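# Put the stapler and tape measure into the tray

## Task

Place both the stapler and the tape measure inside the tray on the desk, and leave them resting there without the robot holding them.

## Robot and tools

Robot: two yam_ultra arms, left_arm and right_arm, each a six-joint arm with a parallel two-finger gripper. Each gripper has a wrist camera (cam_left_wrist, cam_right_wrist). Fixed cameras are cam_high, cam_low and cam_over. All images are 896x504.

Frames: the scene frame has its origin at table-top height, halfway between the nominal arm bases, with +z up and +x pointing out over the table. left_arm sits on the +y side and right_arm on the -y side; these names do not match left or right in the pictures. Calibrated bases: left_arm at (+0.055, +0.372, +0.049) m, quat_wxyz (+1.000, 0, 0, -0.014); right_arm at (-0.041, -0.311, +0.045) m, quat_wxyz (+1.000, 0, 0, +0.012). Every hand pose, target and velocity for an arm, including commands you send, is in that arm's own base frame, not the scene frame. Fixed cameras and the table use the scene frame. The gripper's fingers point along its +z and open and close along its y. end_effector_position is the point between the pads, roughly 1 cm short of the tips. Reported poses may be off by a few centimetres.

Row layout (used by every moving tool): 16 plain numbers. First left_arm: x, y, z (metres, absolute position in left_arm's base frame), qw, qx, qy, qz (absolute orientation, w first), opening. Then the same eight for right_arm. Opening runs from -1 (closed) to +1 (fully open, 0.094 m). Both arms must always be filled in. To keep an arm still, repeat the exact pose from the last result taken before it stopped moving, and its intended opening; to keep an orientation, repeat the same quaternion every row rather than copying a drifted reading.

execute_actions(actions, cameras): actions is a list of actions; each action is a list of up to 15 rows, one row per 1/30 s step, and a short action repeats its final row to fill 15 steps. Each row holds absolute poses (as above). Any target more than 0.6 m from its gripper's current position along any of that gripper's axes is refused for both arms; a malformed action, or a failing first action, rejects the whole call. An empty list only returns state and images. cameras picks views by name: omitted, null or ["all"] gives all, [] gives none, an unknown name invalidates the call.

move(target, speed, blend, opening_speed, grip_force, blocking, cameras): drives each gripper in a straight line from its current Hand target to an absolute pose. target is one 16-number row or a list of up to 15 rows visited in order (no 0.6 m limit). speed is m/s, 0.002 to 2.9, default 0.25 (turning up to twice that in rad/s), one value or one per target. blend (m) rounds corners between listed targets; 0 stops at each. opening_speed is the rate the opening command changes per second on the -1..+1 scale, at least 0.2; use it to close gently. grip_force is newtons per finger pad, 10 to 50, one number or one per arm; it persists, starts at full force, and lower values close slowly. blocking=false returns after about 0.5 s while motion continues; a new move replaces the running one. Everything stops after 10 s. Paths do not avoid obstacles or the other arm; route around an arm's own base. Faster moves lag, overshoot and hit harder.

wait(seconds 0 to 10): lets time pass with last commands held. stop(): brakes a running move. zoom_image(camera, region [x0, y0, x1, y1] pixels, at most 504 by 504) enlarges part of the latest image. read_manual gives licence text only. finished_scene ends the scene permanently; use it once both objects rest in the tray.

Results: each arm's end_effector_position and end_effector_quat_wxyz (base frame), Hand target (where the arm is actually being sent, possibly short of your command, especially in orientation, since commands are clipped to within 40 degrees of the measured orientation), Tool commands, Joint positions (last entry is finger opening in metres), joint torques, joint velocities ("within noise" means idle), grip_measured (opening on the command scale; reads slightly wide when empty and about 0.064 below the object width when squeezing hard) and grip_effort_nm (motor effort, negative closing; not a pad force). execute_actions results also list positions at some steps. A move adds a move: line, e.g. done, off_target, moving, held or fault, plus limits such as paced or held. done means within 10 mm and 2 degrees; neither done nor off_target tells you about contact. Resting up to a few centimetres off target is normal from friction and weight. MOTOR HOT appears at 75 °C; at 90 °C the arm folds and idles for good, at 100 °C it collapses, so don't hold loads, stay stretched or push against unreachable poses for long.

Avoid: dropping things or letting go while they move, anything leaving the table, fast impacts, hard pushes on fixed or heavy items, arm-to-arm contact (including closing one gripper on the other's fingers), and strain on the wrist camera cables. Release by commanding an opening well above grip_measured. Objects may occasionally be nudged by outside pushes, so check they stay in the tray. Time keeps running while you think.

Each tool is called after "Request:" by a JSON object that holds its "name" and its "arguments".

## Session

Request:
{"name": "execute_actions", "arguments": {"actions": []}}

Scene clock: 0.00 s.
left_arm: end_effector_position=(+0.3821, -0.0039, +0.1504) grip_measured=+1.000 grip_effort_nm=n/a end_effector_quat_wxyz=(+0.693, -0.005, +0.720, +0.027) | right_arm: end_effector_position=(+0.3868, -0.0141, +0.1531) grip_measured=+1.000 grip_effort_nm=n/a end_effector_quat_wxyz=(+0.693, +0.048, +0.718, -0.049)
Joint positions: left_arm=[-0.065 1.547 0.225 1.285 -0.111 0.028 0.094] | right_arm=[0.046 1.557 0.25 1.271 0.184 0.003 0.094]
Joint velocities: within noise
Joint torques (N m): no reading
Heat: left arm: 41 °C; right arm: 43 °C.
Hand target: left_arm +0.3824, -0.0039, +0.1488; +0.690, -0.005, +0.723, +0.027 | right_arm +0.3880, -0.0139, +0.1575; +0.697, +0.049, +0.713, -0.048
Tool commands: left_gripper/opening=+1.0 right_gripper/opening=+1.0

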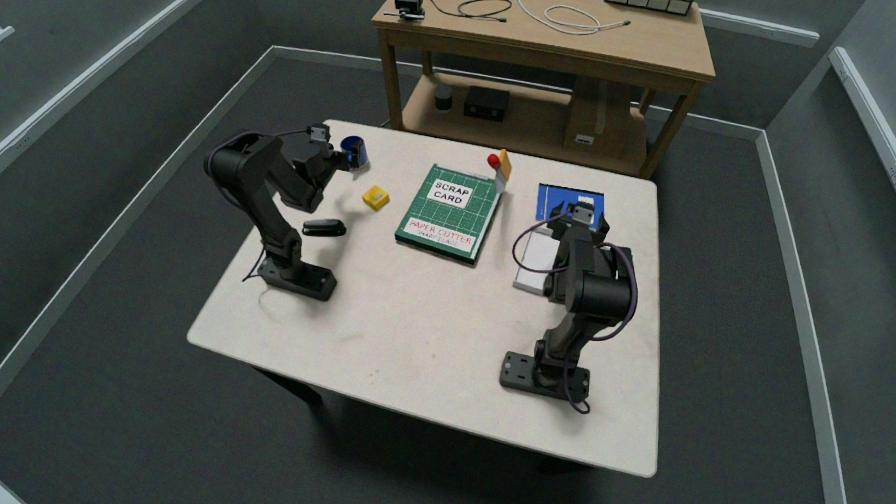

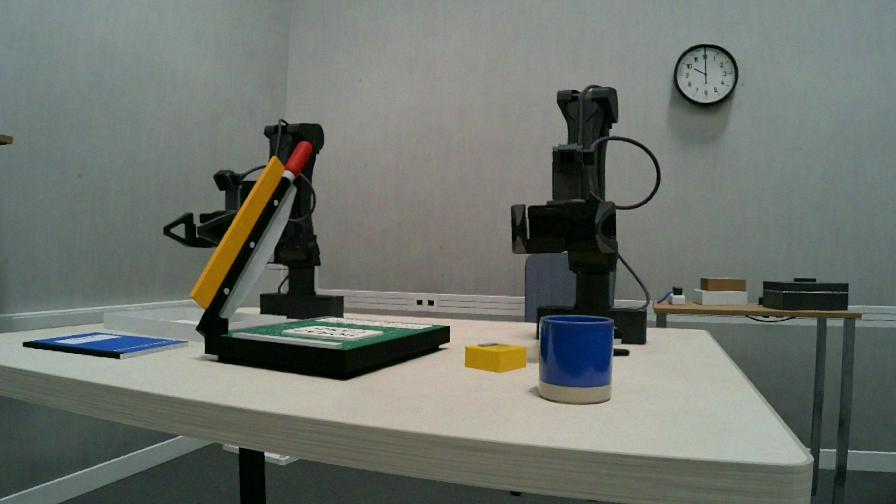

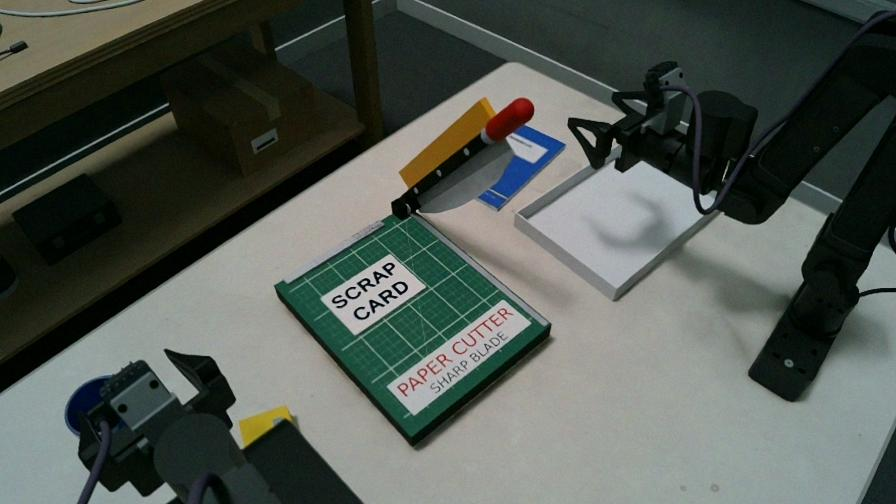

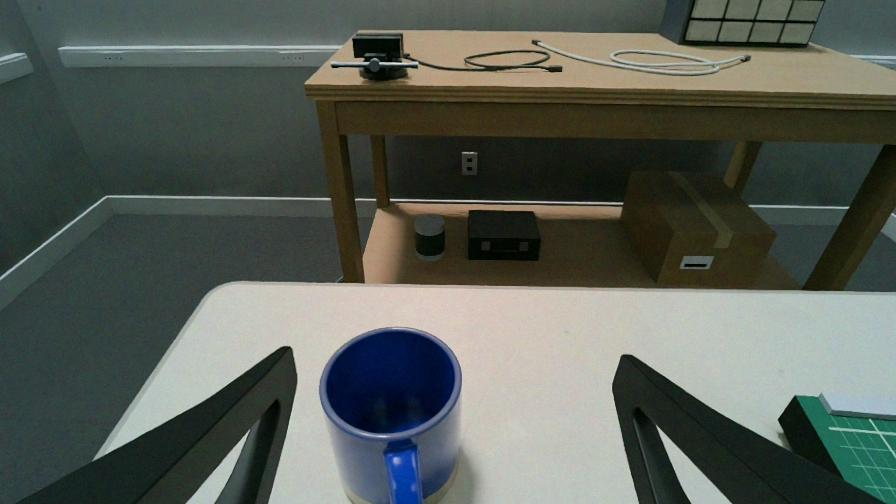

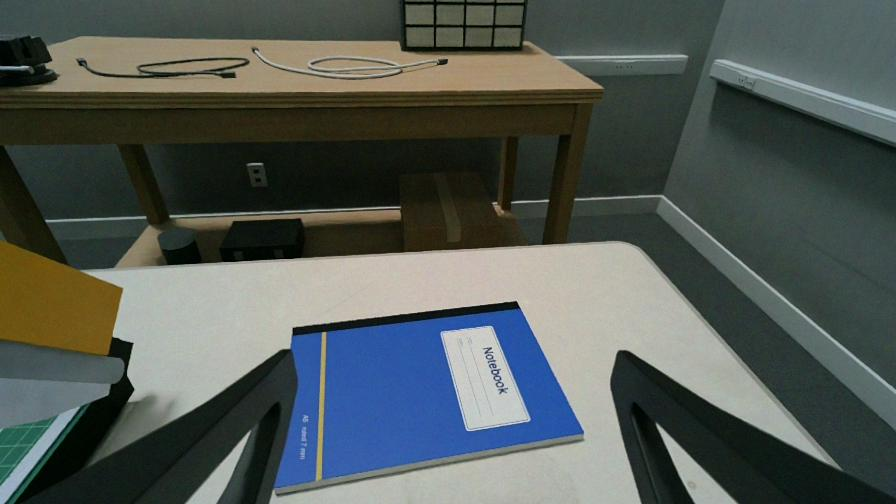

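Request:
{"name": "zoom_image", "arguments": {"camera": "cam_over", "region": [240, 80, 600, 450]}}

Request:
{"name": "zoom_image", "arguments": {"camera": "cam_high", "region": [200, 110, 450, 310]}}

Request:
{"name": "zoom_image", "arguments": {"camera": "cam_low", "region": [160, 120, 660, 420]}}

Request:
{"name": "zoom_image", "arguments": {"camera": "cam_high", "region": [380, 130, 640, 310]}}

Scaled by 1.362 from the camera's 896x504 image, which has a finer 1280x720 frame.

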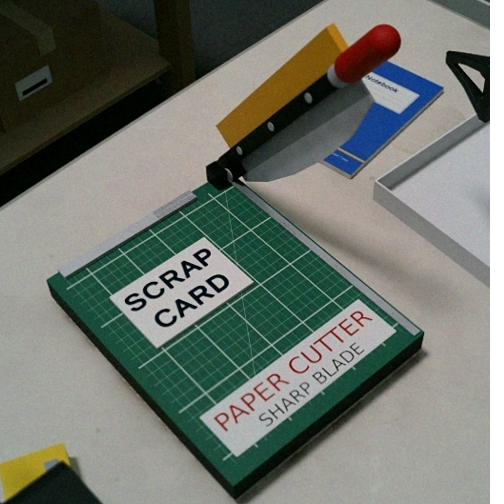

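Scaled by 2.016 from the camera's 896x504 image, which has a finer 1280x720 frame.

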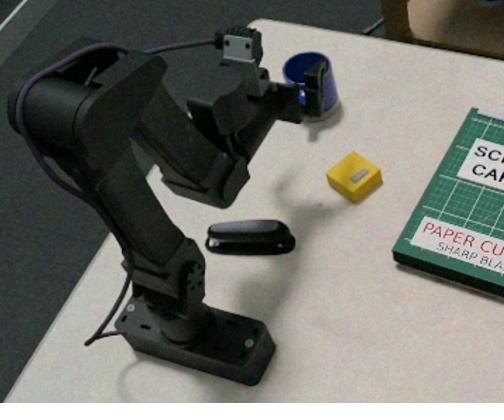

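Scaled by 1.008 from the camera's 896x504 image, which has a finer 1280x720 frame.

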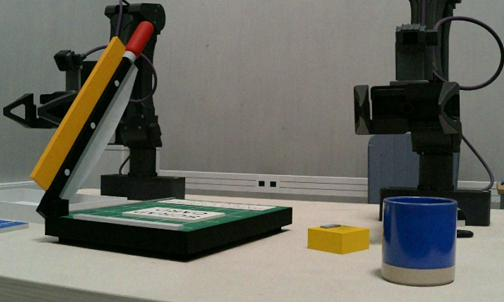

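Scaled by 1.938 from the camera's 896x504 image, which has a finer 1280x720 frame.

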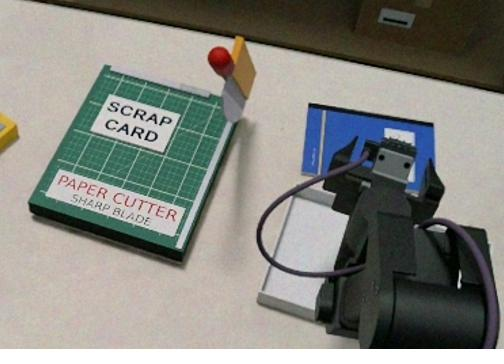

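Request:
{"name": "move", "arguments": {"target": [0.305, -0.157, 0.17, 0, 0.2334, 0.9724, 0, 1, 0.32, -0.02, 0.2, 0, 0, 1, 0, 1], "speed": 0.4}}

Scene clock: 35.10 s.
left_arm: end_effector_position=(+0.3031, -0.1531, +0.1723) grip_measured=+1.000 grip_effort_nm=0.00 end_effector_quat_wxyz=(+0.007, +0.234, +0.972, +0.004) | right_arm: end_effector_position=(+0.3162, -0.0187, +0.1934) grip_measured=+1.000 grip_effort_nm=-0.02 end_effector_quat_wxyz=(+0.016, +0.000, +1.000, -0.006)
Joint positions: left_arm=[-0.476 1.838 1.795 -1.517 -0.01 -0.005 0.094] | right_arm=[-0.056 1.742 1.763 -1.559 0.01 -0.056 0.094]
Joint torques (N m): left_arm=[-0.09 -8.62 7.41 0.36 0.12 -0.06] | right_arm=[-0.7 -6.83 9.35 0.18 -0.11 -0.1]
Heat: left arm: 41 °C; right arm: 44 °C.
Hand target: left_arm +0.3049, -0.1570, +0.1700; +0.000, +0.233, +0.972, +0.000 | right_arm +0.3198, -0.0200, +0.1995; +0.025, +0.000, +1.000, -0.002
Off the commanded pose: left_arm 0.005 m, 1 deg | right_arm 0.008 m, 2 deg.
joint sent to its limit (right arm) — joint 4 (wrist pitch), lower limit. The joint targets are off in orientation, not in position.
move: done
camera_calibration:
cam_left_wrist: T_world_to_cam=[[-0.431545, -0.902008, -0.0122415, -0.00147208], [-0.790153, 0.371414, 0.487555, 0.253601], [-0.435232, 0.220075, -0.873007, 0.441608], [0, 0, 0, 1]] pos_world=[0.39195, -0.192705, 0.261864]
cam_right_wrist: T_world_to_cam=[[0.00888914, -0.999907, 0.0103722, -0.0193803], [-0.883593, -0.0029979, 0.468246, 0.226315], [-0.468171, -0.0133272, -0.883537, 0.447197], [0, 0, 0, 1]] pos_world=[0.409507, -0.0127402, 0.289345]

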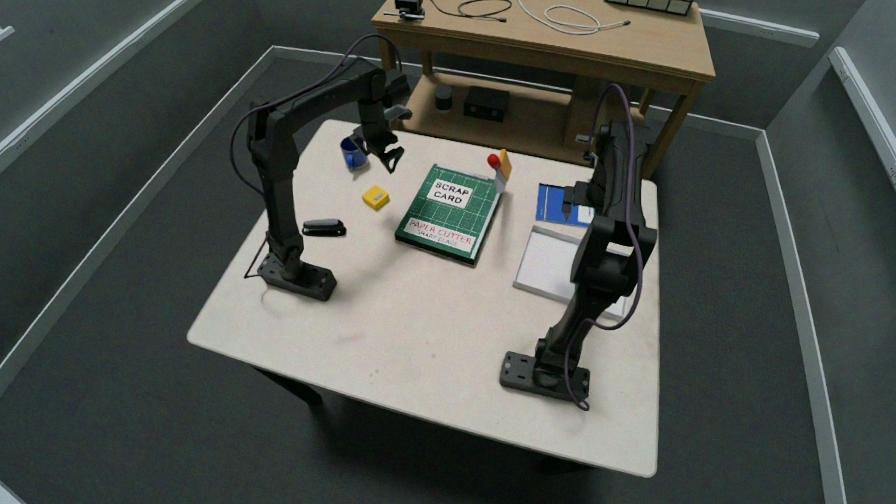

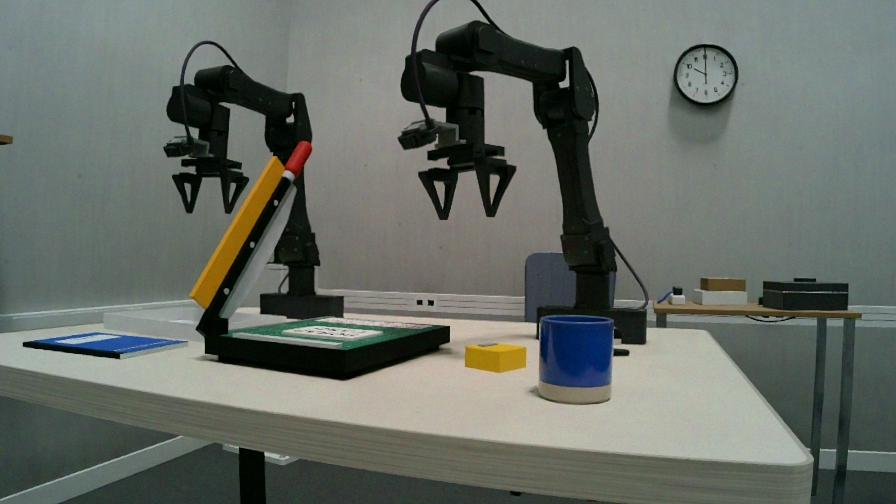

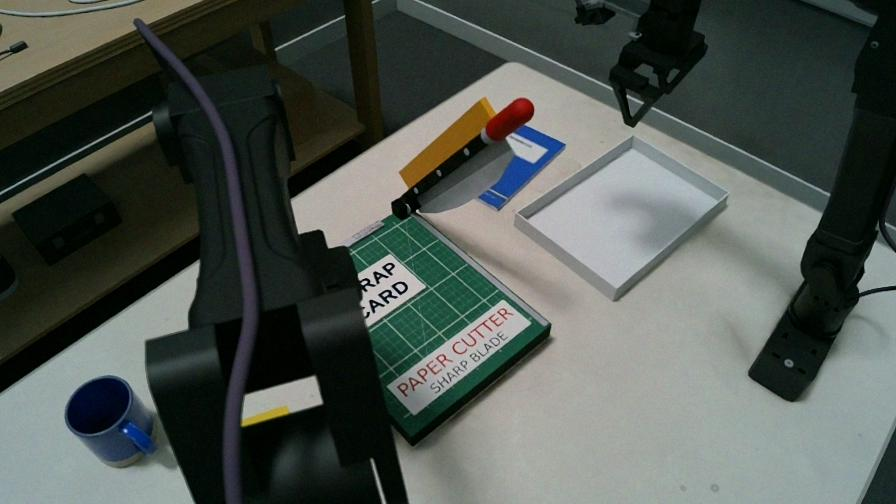

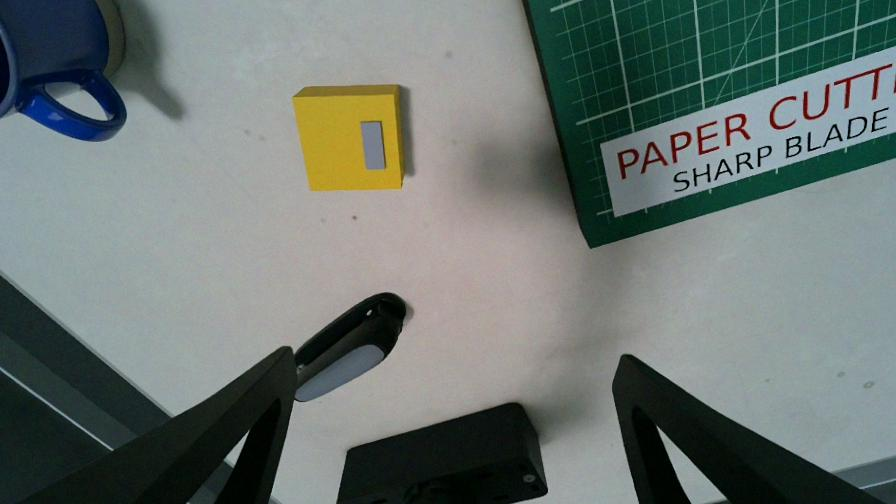

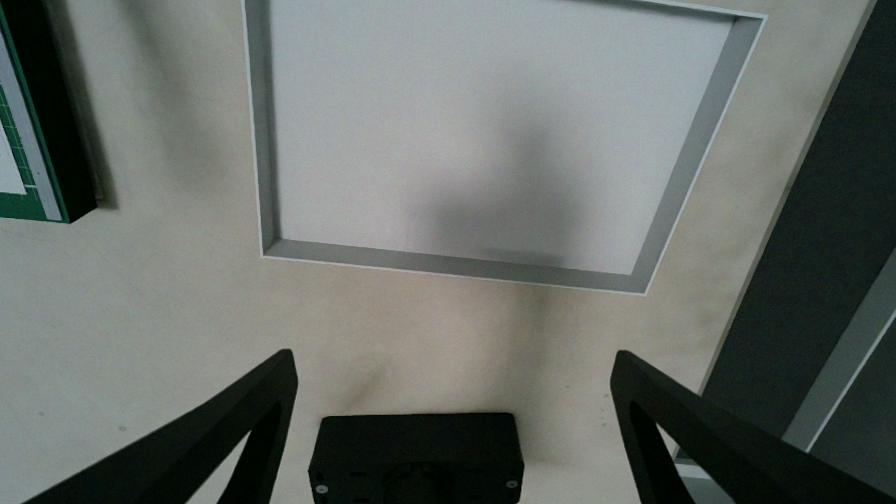

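Request:
{"name": "zoom_image", "arguments": {"camera": "cam_left_wrist", "region": [250, 50, 550, 420]}}

Scaled by 1.362 from the camera's 896x504 image, which has a finer 1280x720 frame.

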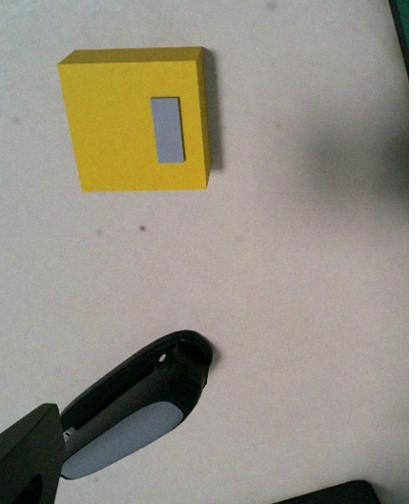

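Request:
{"name": "move", "arguments": {"target": [0.337, -0.092, 0.10, 0, 0.2377, 0.9713, 0, 1, 0.27, 0.15, 0.33, 0.3007, 0, 0.9537, 0, 1], "speed": 0.3}}

Request:
{"name": "zoom_image", "arguments": {"camera": "cam_right_wrist", "region": [100, 0, 600, 400]}}

Scene clock: 75.40 s.
left_arm: end_effector_position=(+0.3362, -0.0905, +0.1107) grip_measured=+1.000 grip_effort_nm=0.01 end_effector_quat_wxyz=(+0.010, +0.233, +0.972, +0.003) | right_arm: end_effector_position=(+0.2689, +0.1498, +0.3227) grip_measured=+1.000 grip_effort_nm=-0.02 end_effector_quat_wxyz=(+0.291, -0.006, +0.957, +0.000)
Joint positions: left_arm=[-0.27 1.845 1.559 -1.266 -0.008 0.201 0.094] | right_arm=[0.72 1.472 1.888 -1.52 0.373 0.619 0.094]
Joint torques (N m): left_arm=[0.17 -8.87 5.04 0.59 0.12 0.03] | right_arm=[0.61 -3.89 8.83 0.96 0.44 0.11]
Heat: left arm: 42 °C; right arm: 45 °C.
Hand target: left_arm +0.3368, -0.0919, +0.1002; +0.000, +0.238, +0.971, +0.000 | right_arm +0.2699, +0.1499, +0.3299; +0.301, +0.000, +0.954, +0.000
Off the commanded pose: left_arm 0.011 m, 1 deg | right_arm 0.007 m, 1 deg.
move: off_target (left_arm)
camera_calibration:
cam_left_wrist: T_world_to_cam=[[-0.431179, -0.90217, -0.0131946, 0.0685122], [-0.79315, 0.372022, 0.482196, 0.288204], [-0.430114, 0.218378, -0.875964, 0.386933], [0, 0, 0, 1]] pos_world=[0.424555, -0.129907, 0.200873]
cam_right_wrist: T_world_to_cam=[[0.0194964, -0.999783, 0.00733549, 0.146287], [-0.997328, -0.0199641, -0.0702707, 0.331291], [0.0704019, -0.00594587, -0.997501, 0.43236], [0, 0, 0, 1]] pos_world=[0.297115, 0.15544, 0.453487]

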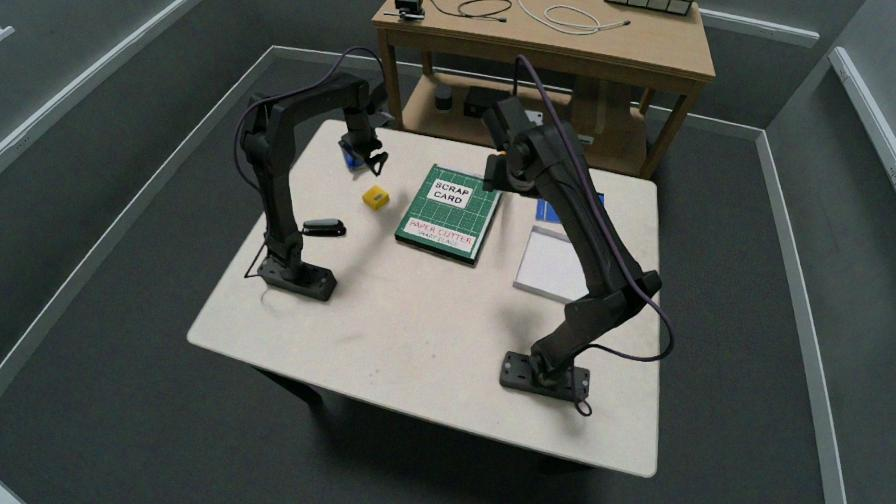

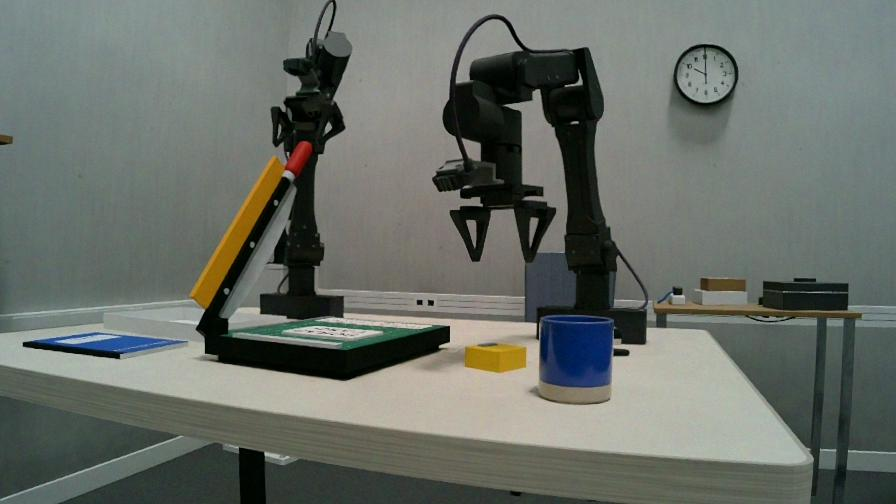

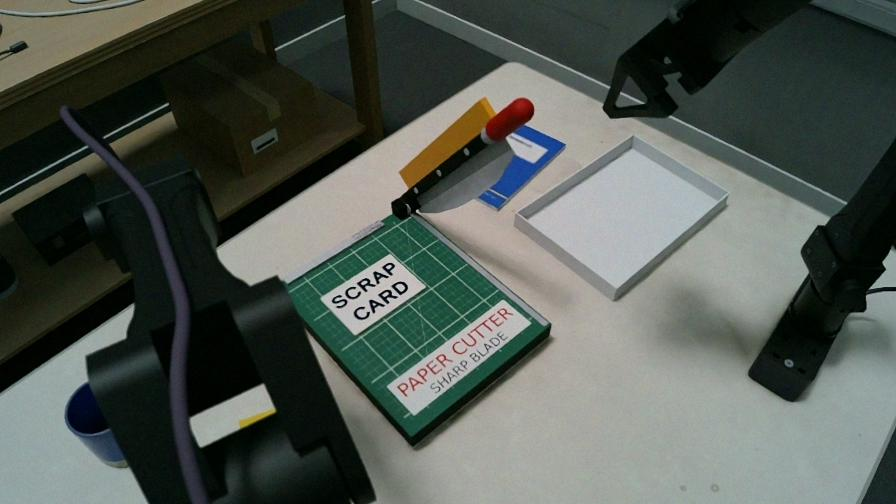

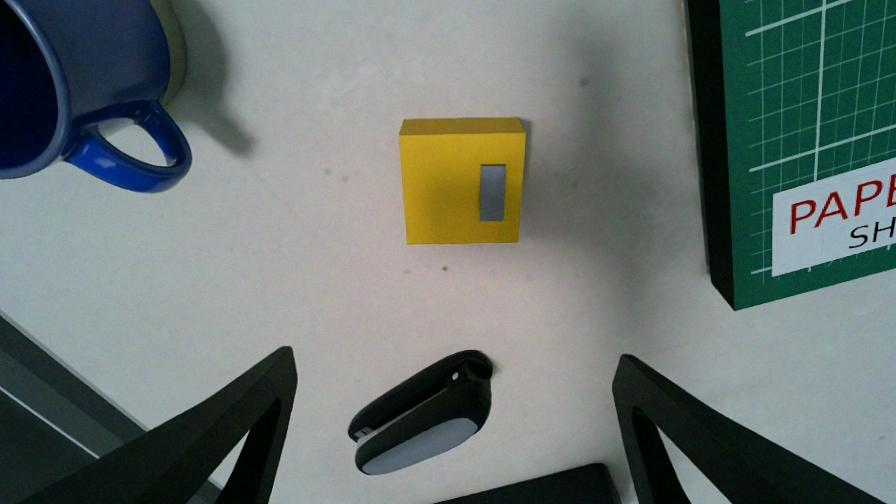

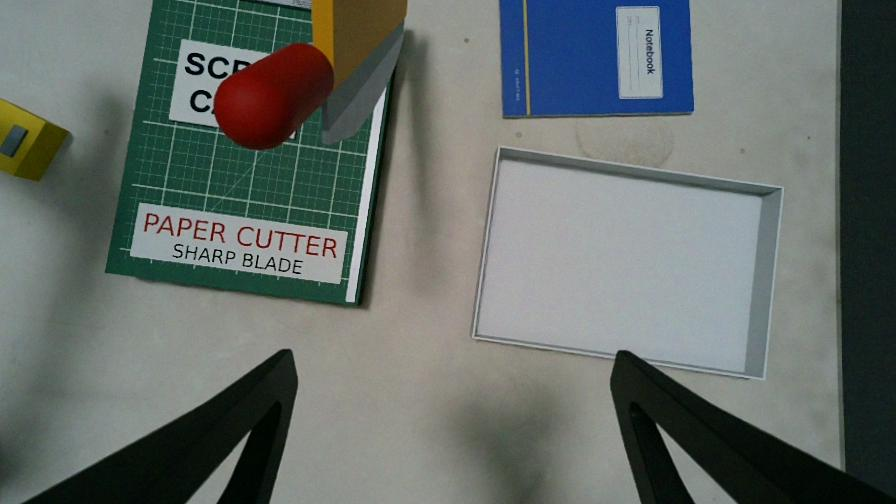

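Scaled by 1.008 from the camera's 896x504 image, which has a finer 1280x720 frame.

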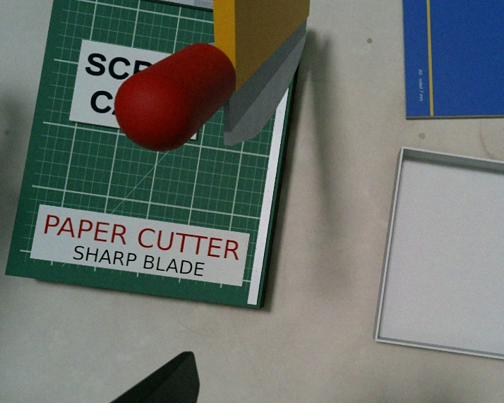

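Request:
{"name": "zoom_image", "arguments": {"camera": "cam_right_wrist", "region": [190, 0, 450, 170]}}

Request:
{"name": "zoom_image", "arguments": {"camera": "cam_over", "region": [370, 70, 570, 230]}}

Request:
{"name": "zoom_image", "arguments": {"camera": "cam_low", "region": [160, 120, 360, 360]}}

Scaled by 1.938 from the camera's 896x504 image, which has a finer 1280x720 frame.

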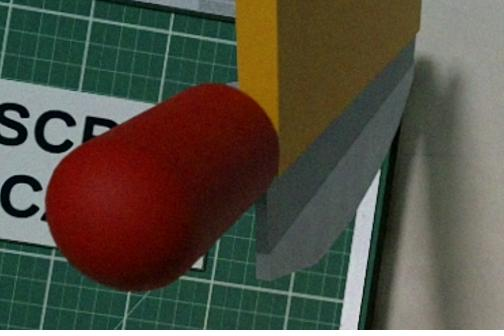

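Scaled by 2.520 from the camera's 896x504 image, which has a finer 1280x720 frame.

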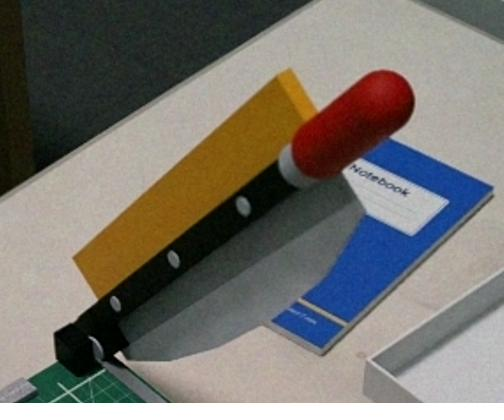

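Scaled by 2.100 from the camera's 896x504 image, which has a finer 1280x720 frame.

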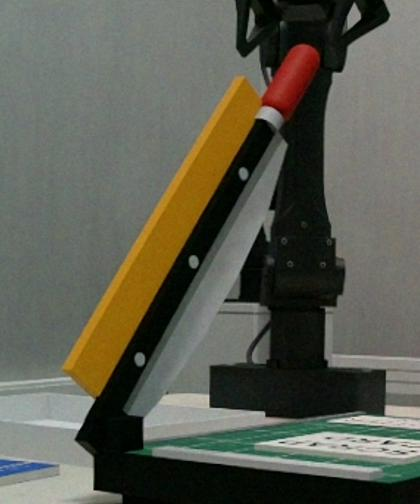

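Request:
{"name": "move", "arguments": {"target": [0.345, -0.096, 0.03, 0, 0.2377, 0.9713, 0, 1, 0.331, 0.232, 0.323, 0.3002, 0.0516, 0.9523, -0.0163, 1], "speed": 0.2}}

Scene clock: 109.80 s.
left_arm: end_effector_position=(+0.3453, -0.0931, +0.0392) grip_measured=+1.000 grip_effort_nm=0.01 end_effector_quat_wxyz=(+0.006, +0.233, +0.972, +0.004) | right_arm: end_effector_position=(+0.3310, +0.2325, +0.3141) grip_measured=+1.000 grip_effort_nm=-0.02 end_effector_quat_wxyz=(+0.305, +0.040, +0.952, -0.004)
Joint positions: left_arm=[-0.27 1.935 1.391 -1.015 -0.008 0.201 0.094] | right_arm=[0.808 1.879 2.298 -1.557 0.458 0.79 0.094]
Joint torques (N m): left_arm=[-0.24 -9.72 5.18 0.61 0.09 -0.01] | right_arm=[0.54 -7.8 8.64 0.92 0.5 0.11]
Heat: left arm: 41 °C; right arm: 45 °C.
Hand target: left_arm +0.3448, -0.0959, +0.0302; +0.000, +0.238, +0.971, +0.000 | right_arm +0.3310, +0.2317, +0.3225; +0.317, +0.047, +0.947, -0.002
Off the commanded pose: left_arm 0.010 m, 1 deg | right_arm 0.009 m, 2 deg.
joint sent to its limit (right arm) — joint 4 (wrist pitch), lower limit. The joint targets are off in orientation, not in position.
move: done
camera_calibration:
cam_left_wrist: T_world_to_cam=[[-0.431216, -0.902169, -0.0119624, 0.0691637], [-0.789781, 0.37102, 0.488456, 0.329266], [-0.436232, 0.220078, -0.872506, 0.330963], [0, 0, 0, 1]] pos_world=[0.43425, -0.132605, 0.128762]
cam_right_wrist: T_world_to_cam=[[-0.0700445, -0.997472, -0.0119832, 0.262939], [-0.992463, 0.0708936, -0.0999532, 0.380974], [0.10055, 0.00489171, -0.99492, 0.406614], [0, 0, 0, 1]] pos_world=[0.355635, 0.233277, 0.445779]

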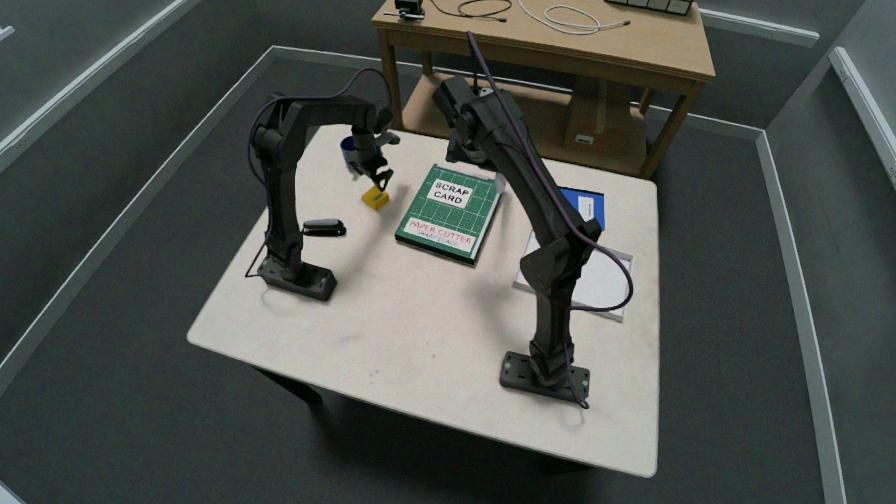

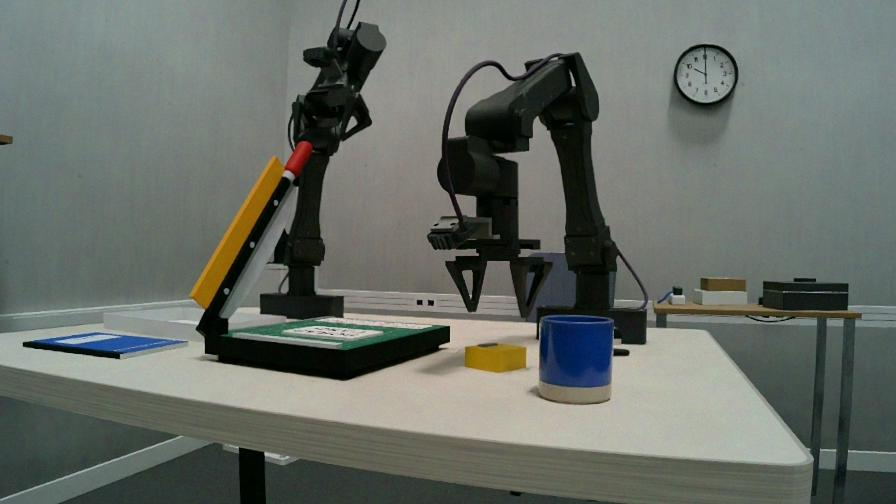

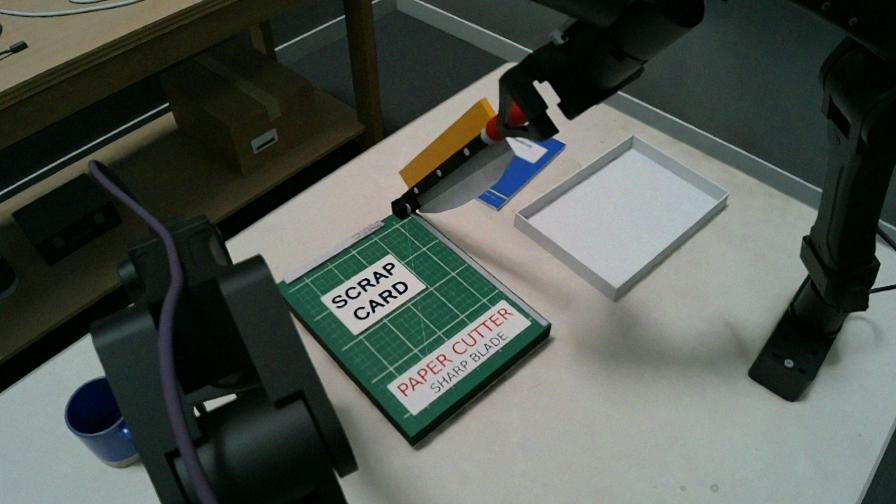

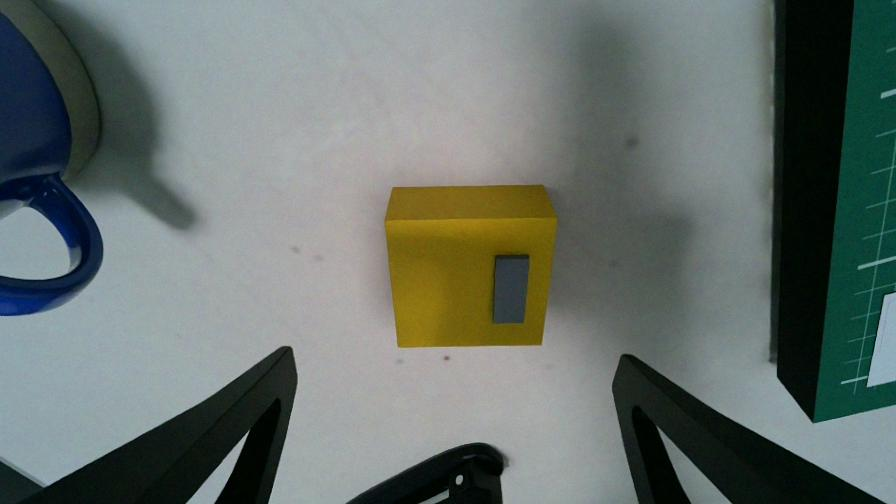

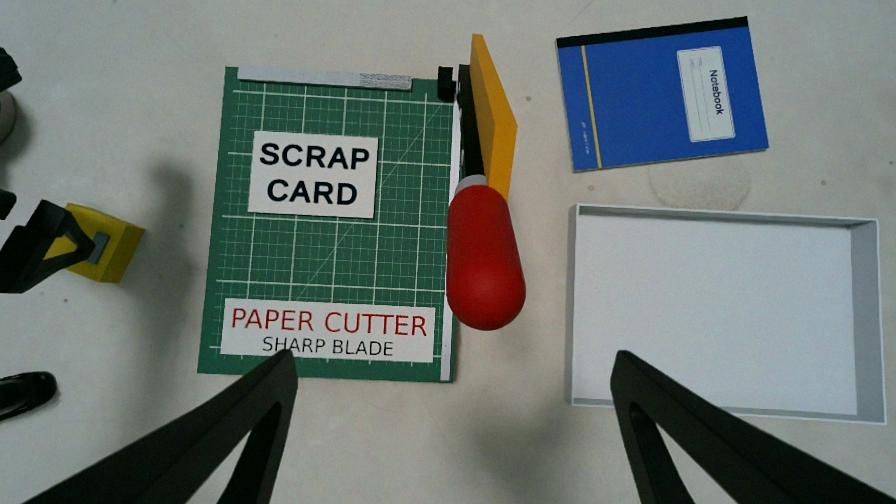

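Request:
{"name": "move", "arguments": {"target": [0.3495, -0.098, -0.040, 0, 0.2377, 0.9713, 0, 1, 0.372, 0.2225, 0.291, 0.3002, 0.0516, 0.9523, -0.0163, 1], "speed": 0.12}}

Scene clock: 123.33 s.
left_arm: end_effector_position=(+0.3521, -0.0949, -0.0295) grip_measured=+1.000 grip_effort_nm=0.01 end_effector_quat_wxyz=(+0.007, +0.233, +0.972, +0.004) | right_arm: end_effector_position=(+0.3686, +0.2232, +0.2944) grip_measured=+1.000 grip_effort_nm=-0.02 end_effector_quat_wxyz=(+0.301, +0.053, +0.952, -0.013)
Joint positions: left_arm=[-0.27 2.064 1.282 -0.774 -0.008 0.201 0.094] | right_arm=[0.718 1.932 2.28 -1.471 0.431 0.729 0.094]
Joint torques (N m): left_arm=[-0.43 -10.21 4.6 0.63 0.09 -0.03] | right_arm=[-0.44 -8.06 5.65 1.09 0.29 -0.1]
Heat: left arm: 41 °C; right arm: 44 °C.
Hand target: left_arm +0.3493, -0.0979, -0.0397; +0.000, +0.238, +0.971, +0.000 | right_arm +0.3720, +0.2224, +0.2909; +0.300, +0.052, +0.952, -0.016
Off the commanded pose: left_arm 0.011 m, 1 deg | right_arm 0.005 m, 0 deg.
move: off_target (left_arm)
camera_calibration:
cam_left_wrist: T_world_to_cam=[[-0.431205, -0.90217, -0.0123158, 0.0695845], [-0.791004, 0.371435, 0.486157, 0.369291], [-0.434022, 0.219376, -0.873785, 0.273572], [0, 0, 0, 1]] pos_world=[0.440852, -0.134406, 0.0603663]
cam_right_wrist: T_world_to_cam=[[-0.0993326, -0.995048, -0.00360588, 0.263904], [-0.990796, 0.0992417, -0.0920577, 0.407682], [0.0919596, -0.00557163, -0.995747, 0.389052], [0, 0, 0, 1]] pos_world=[0.394367, 0.224306, 0.425879]

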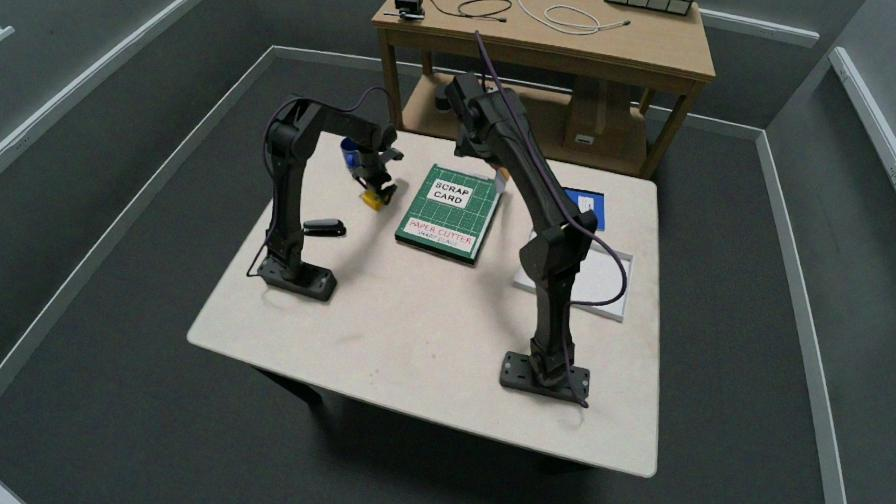

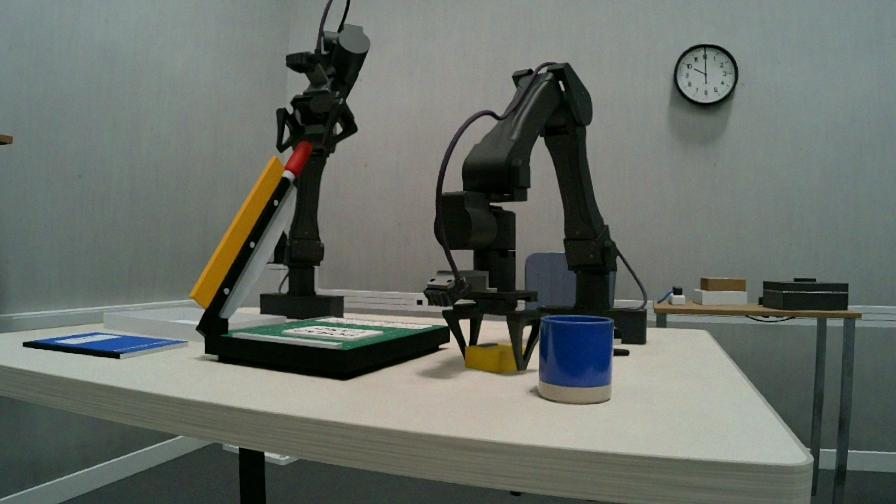

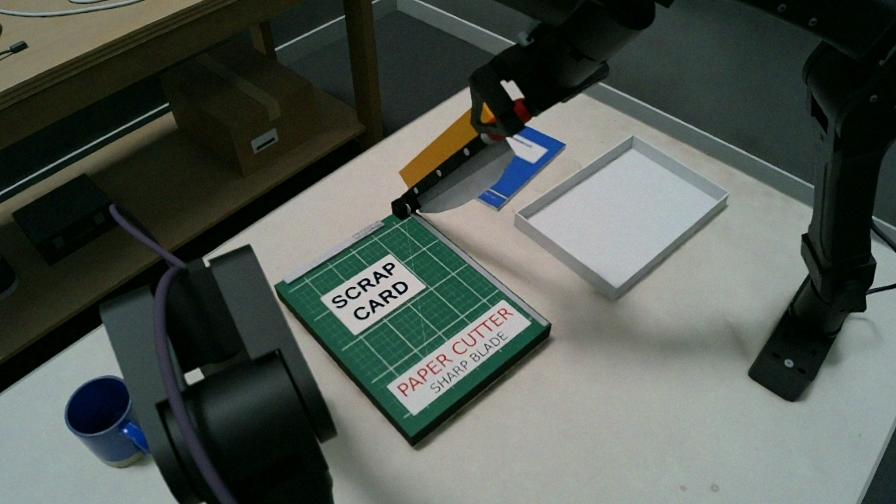

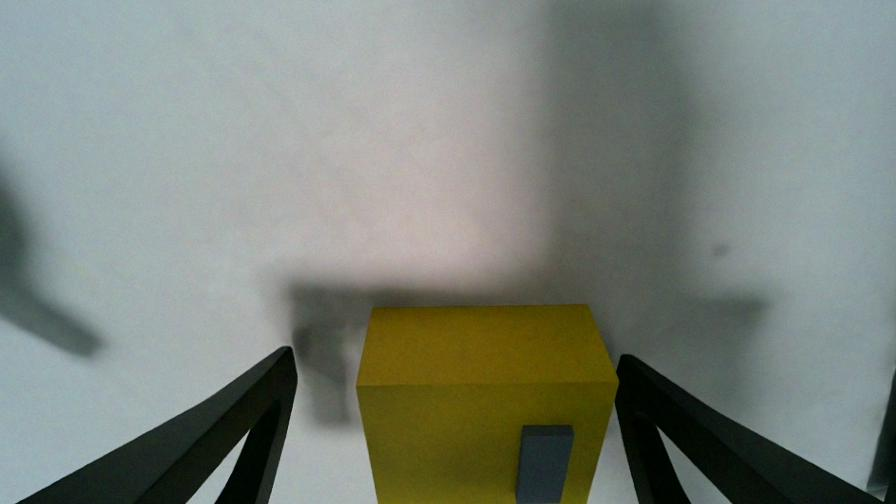

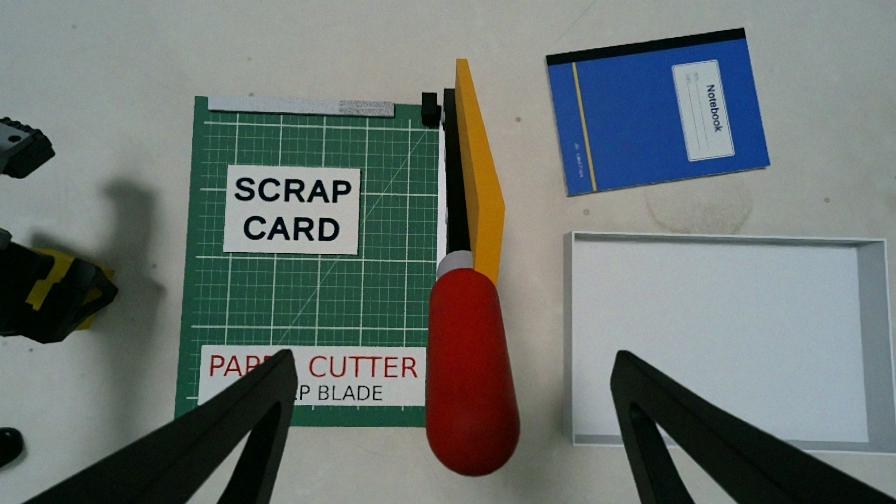

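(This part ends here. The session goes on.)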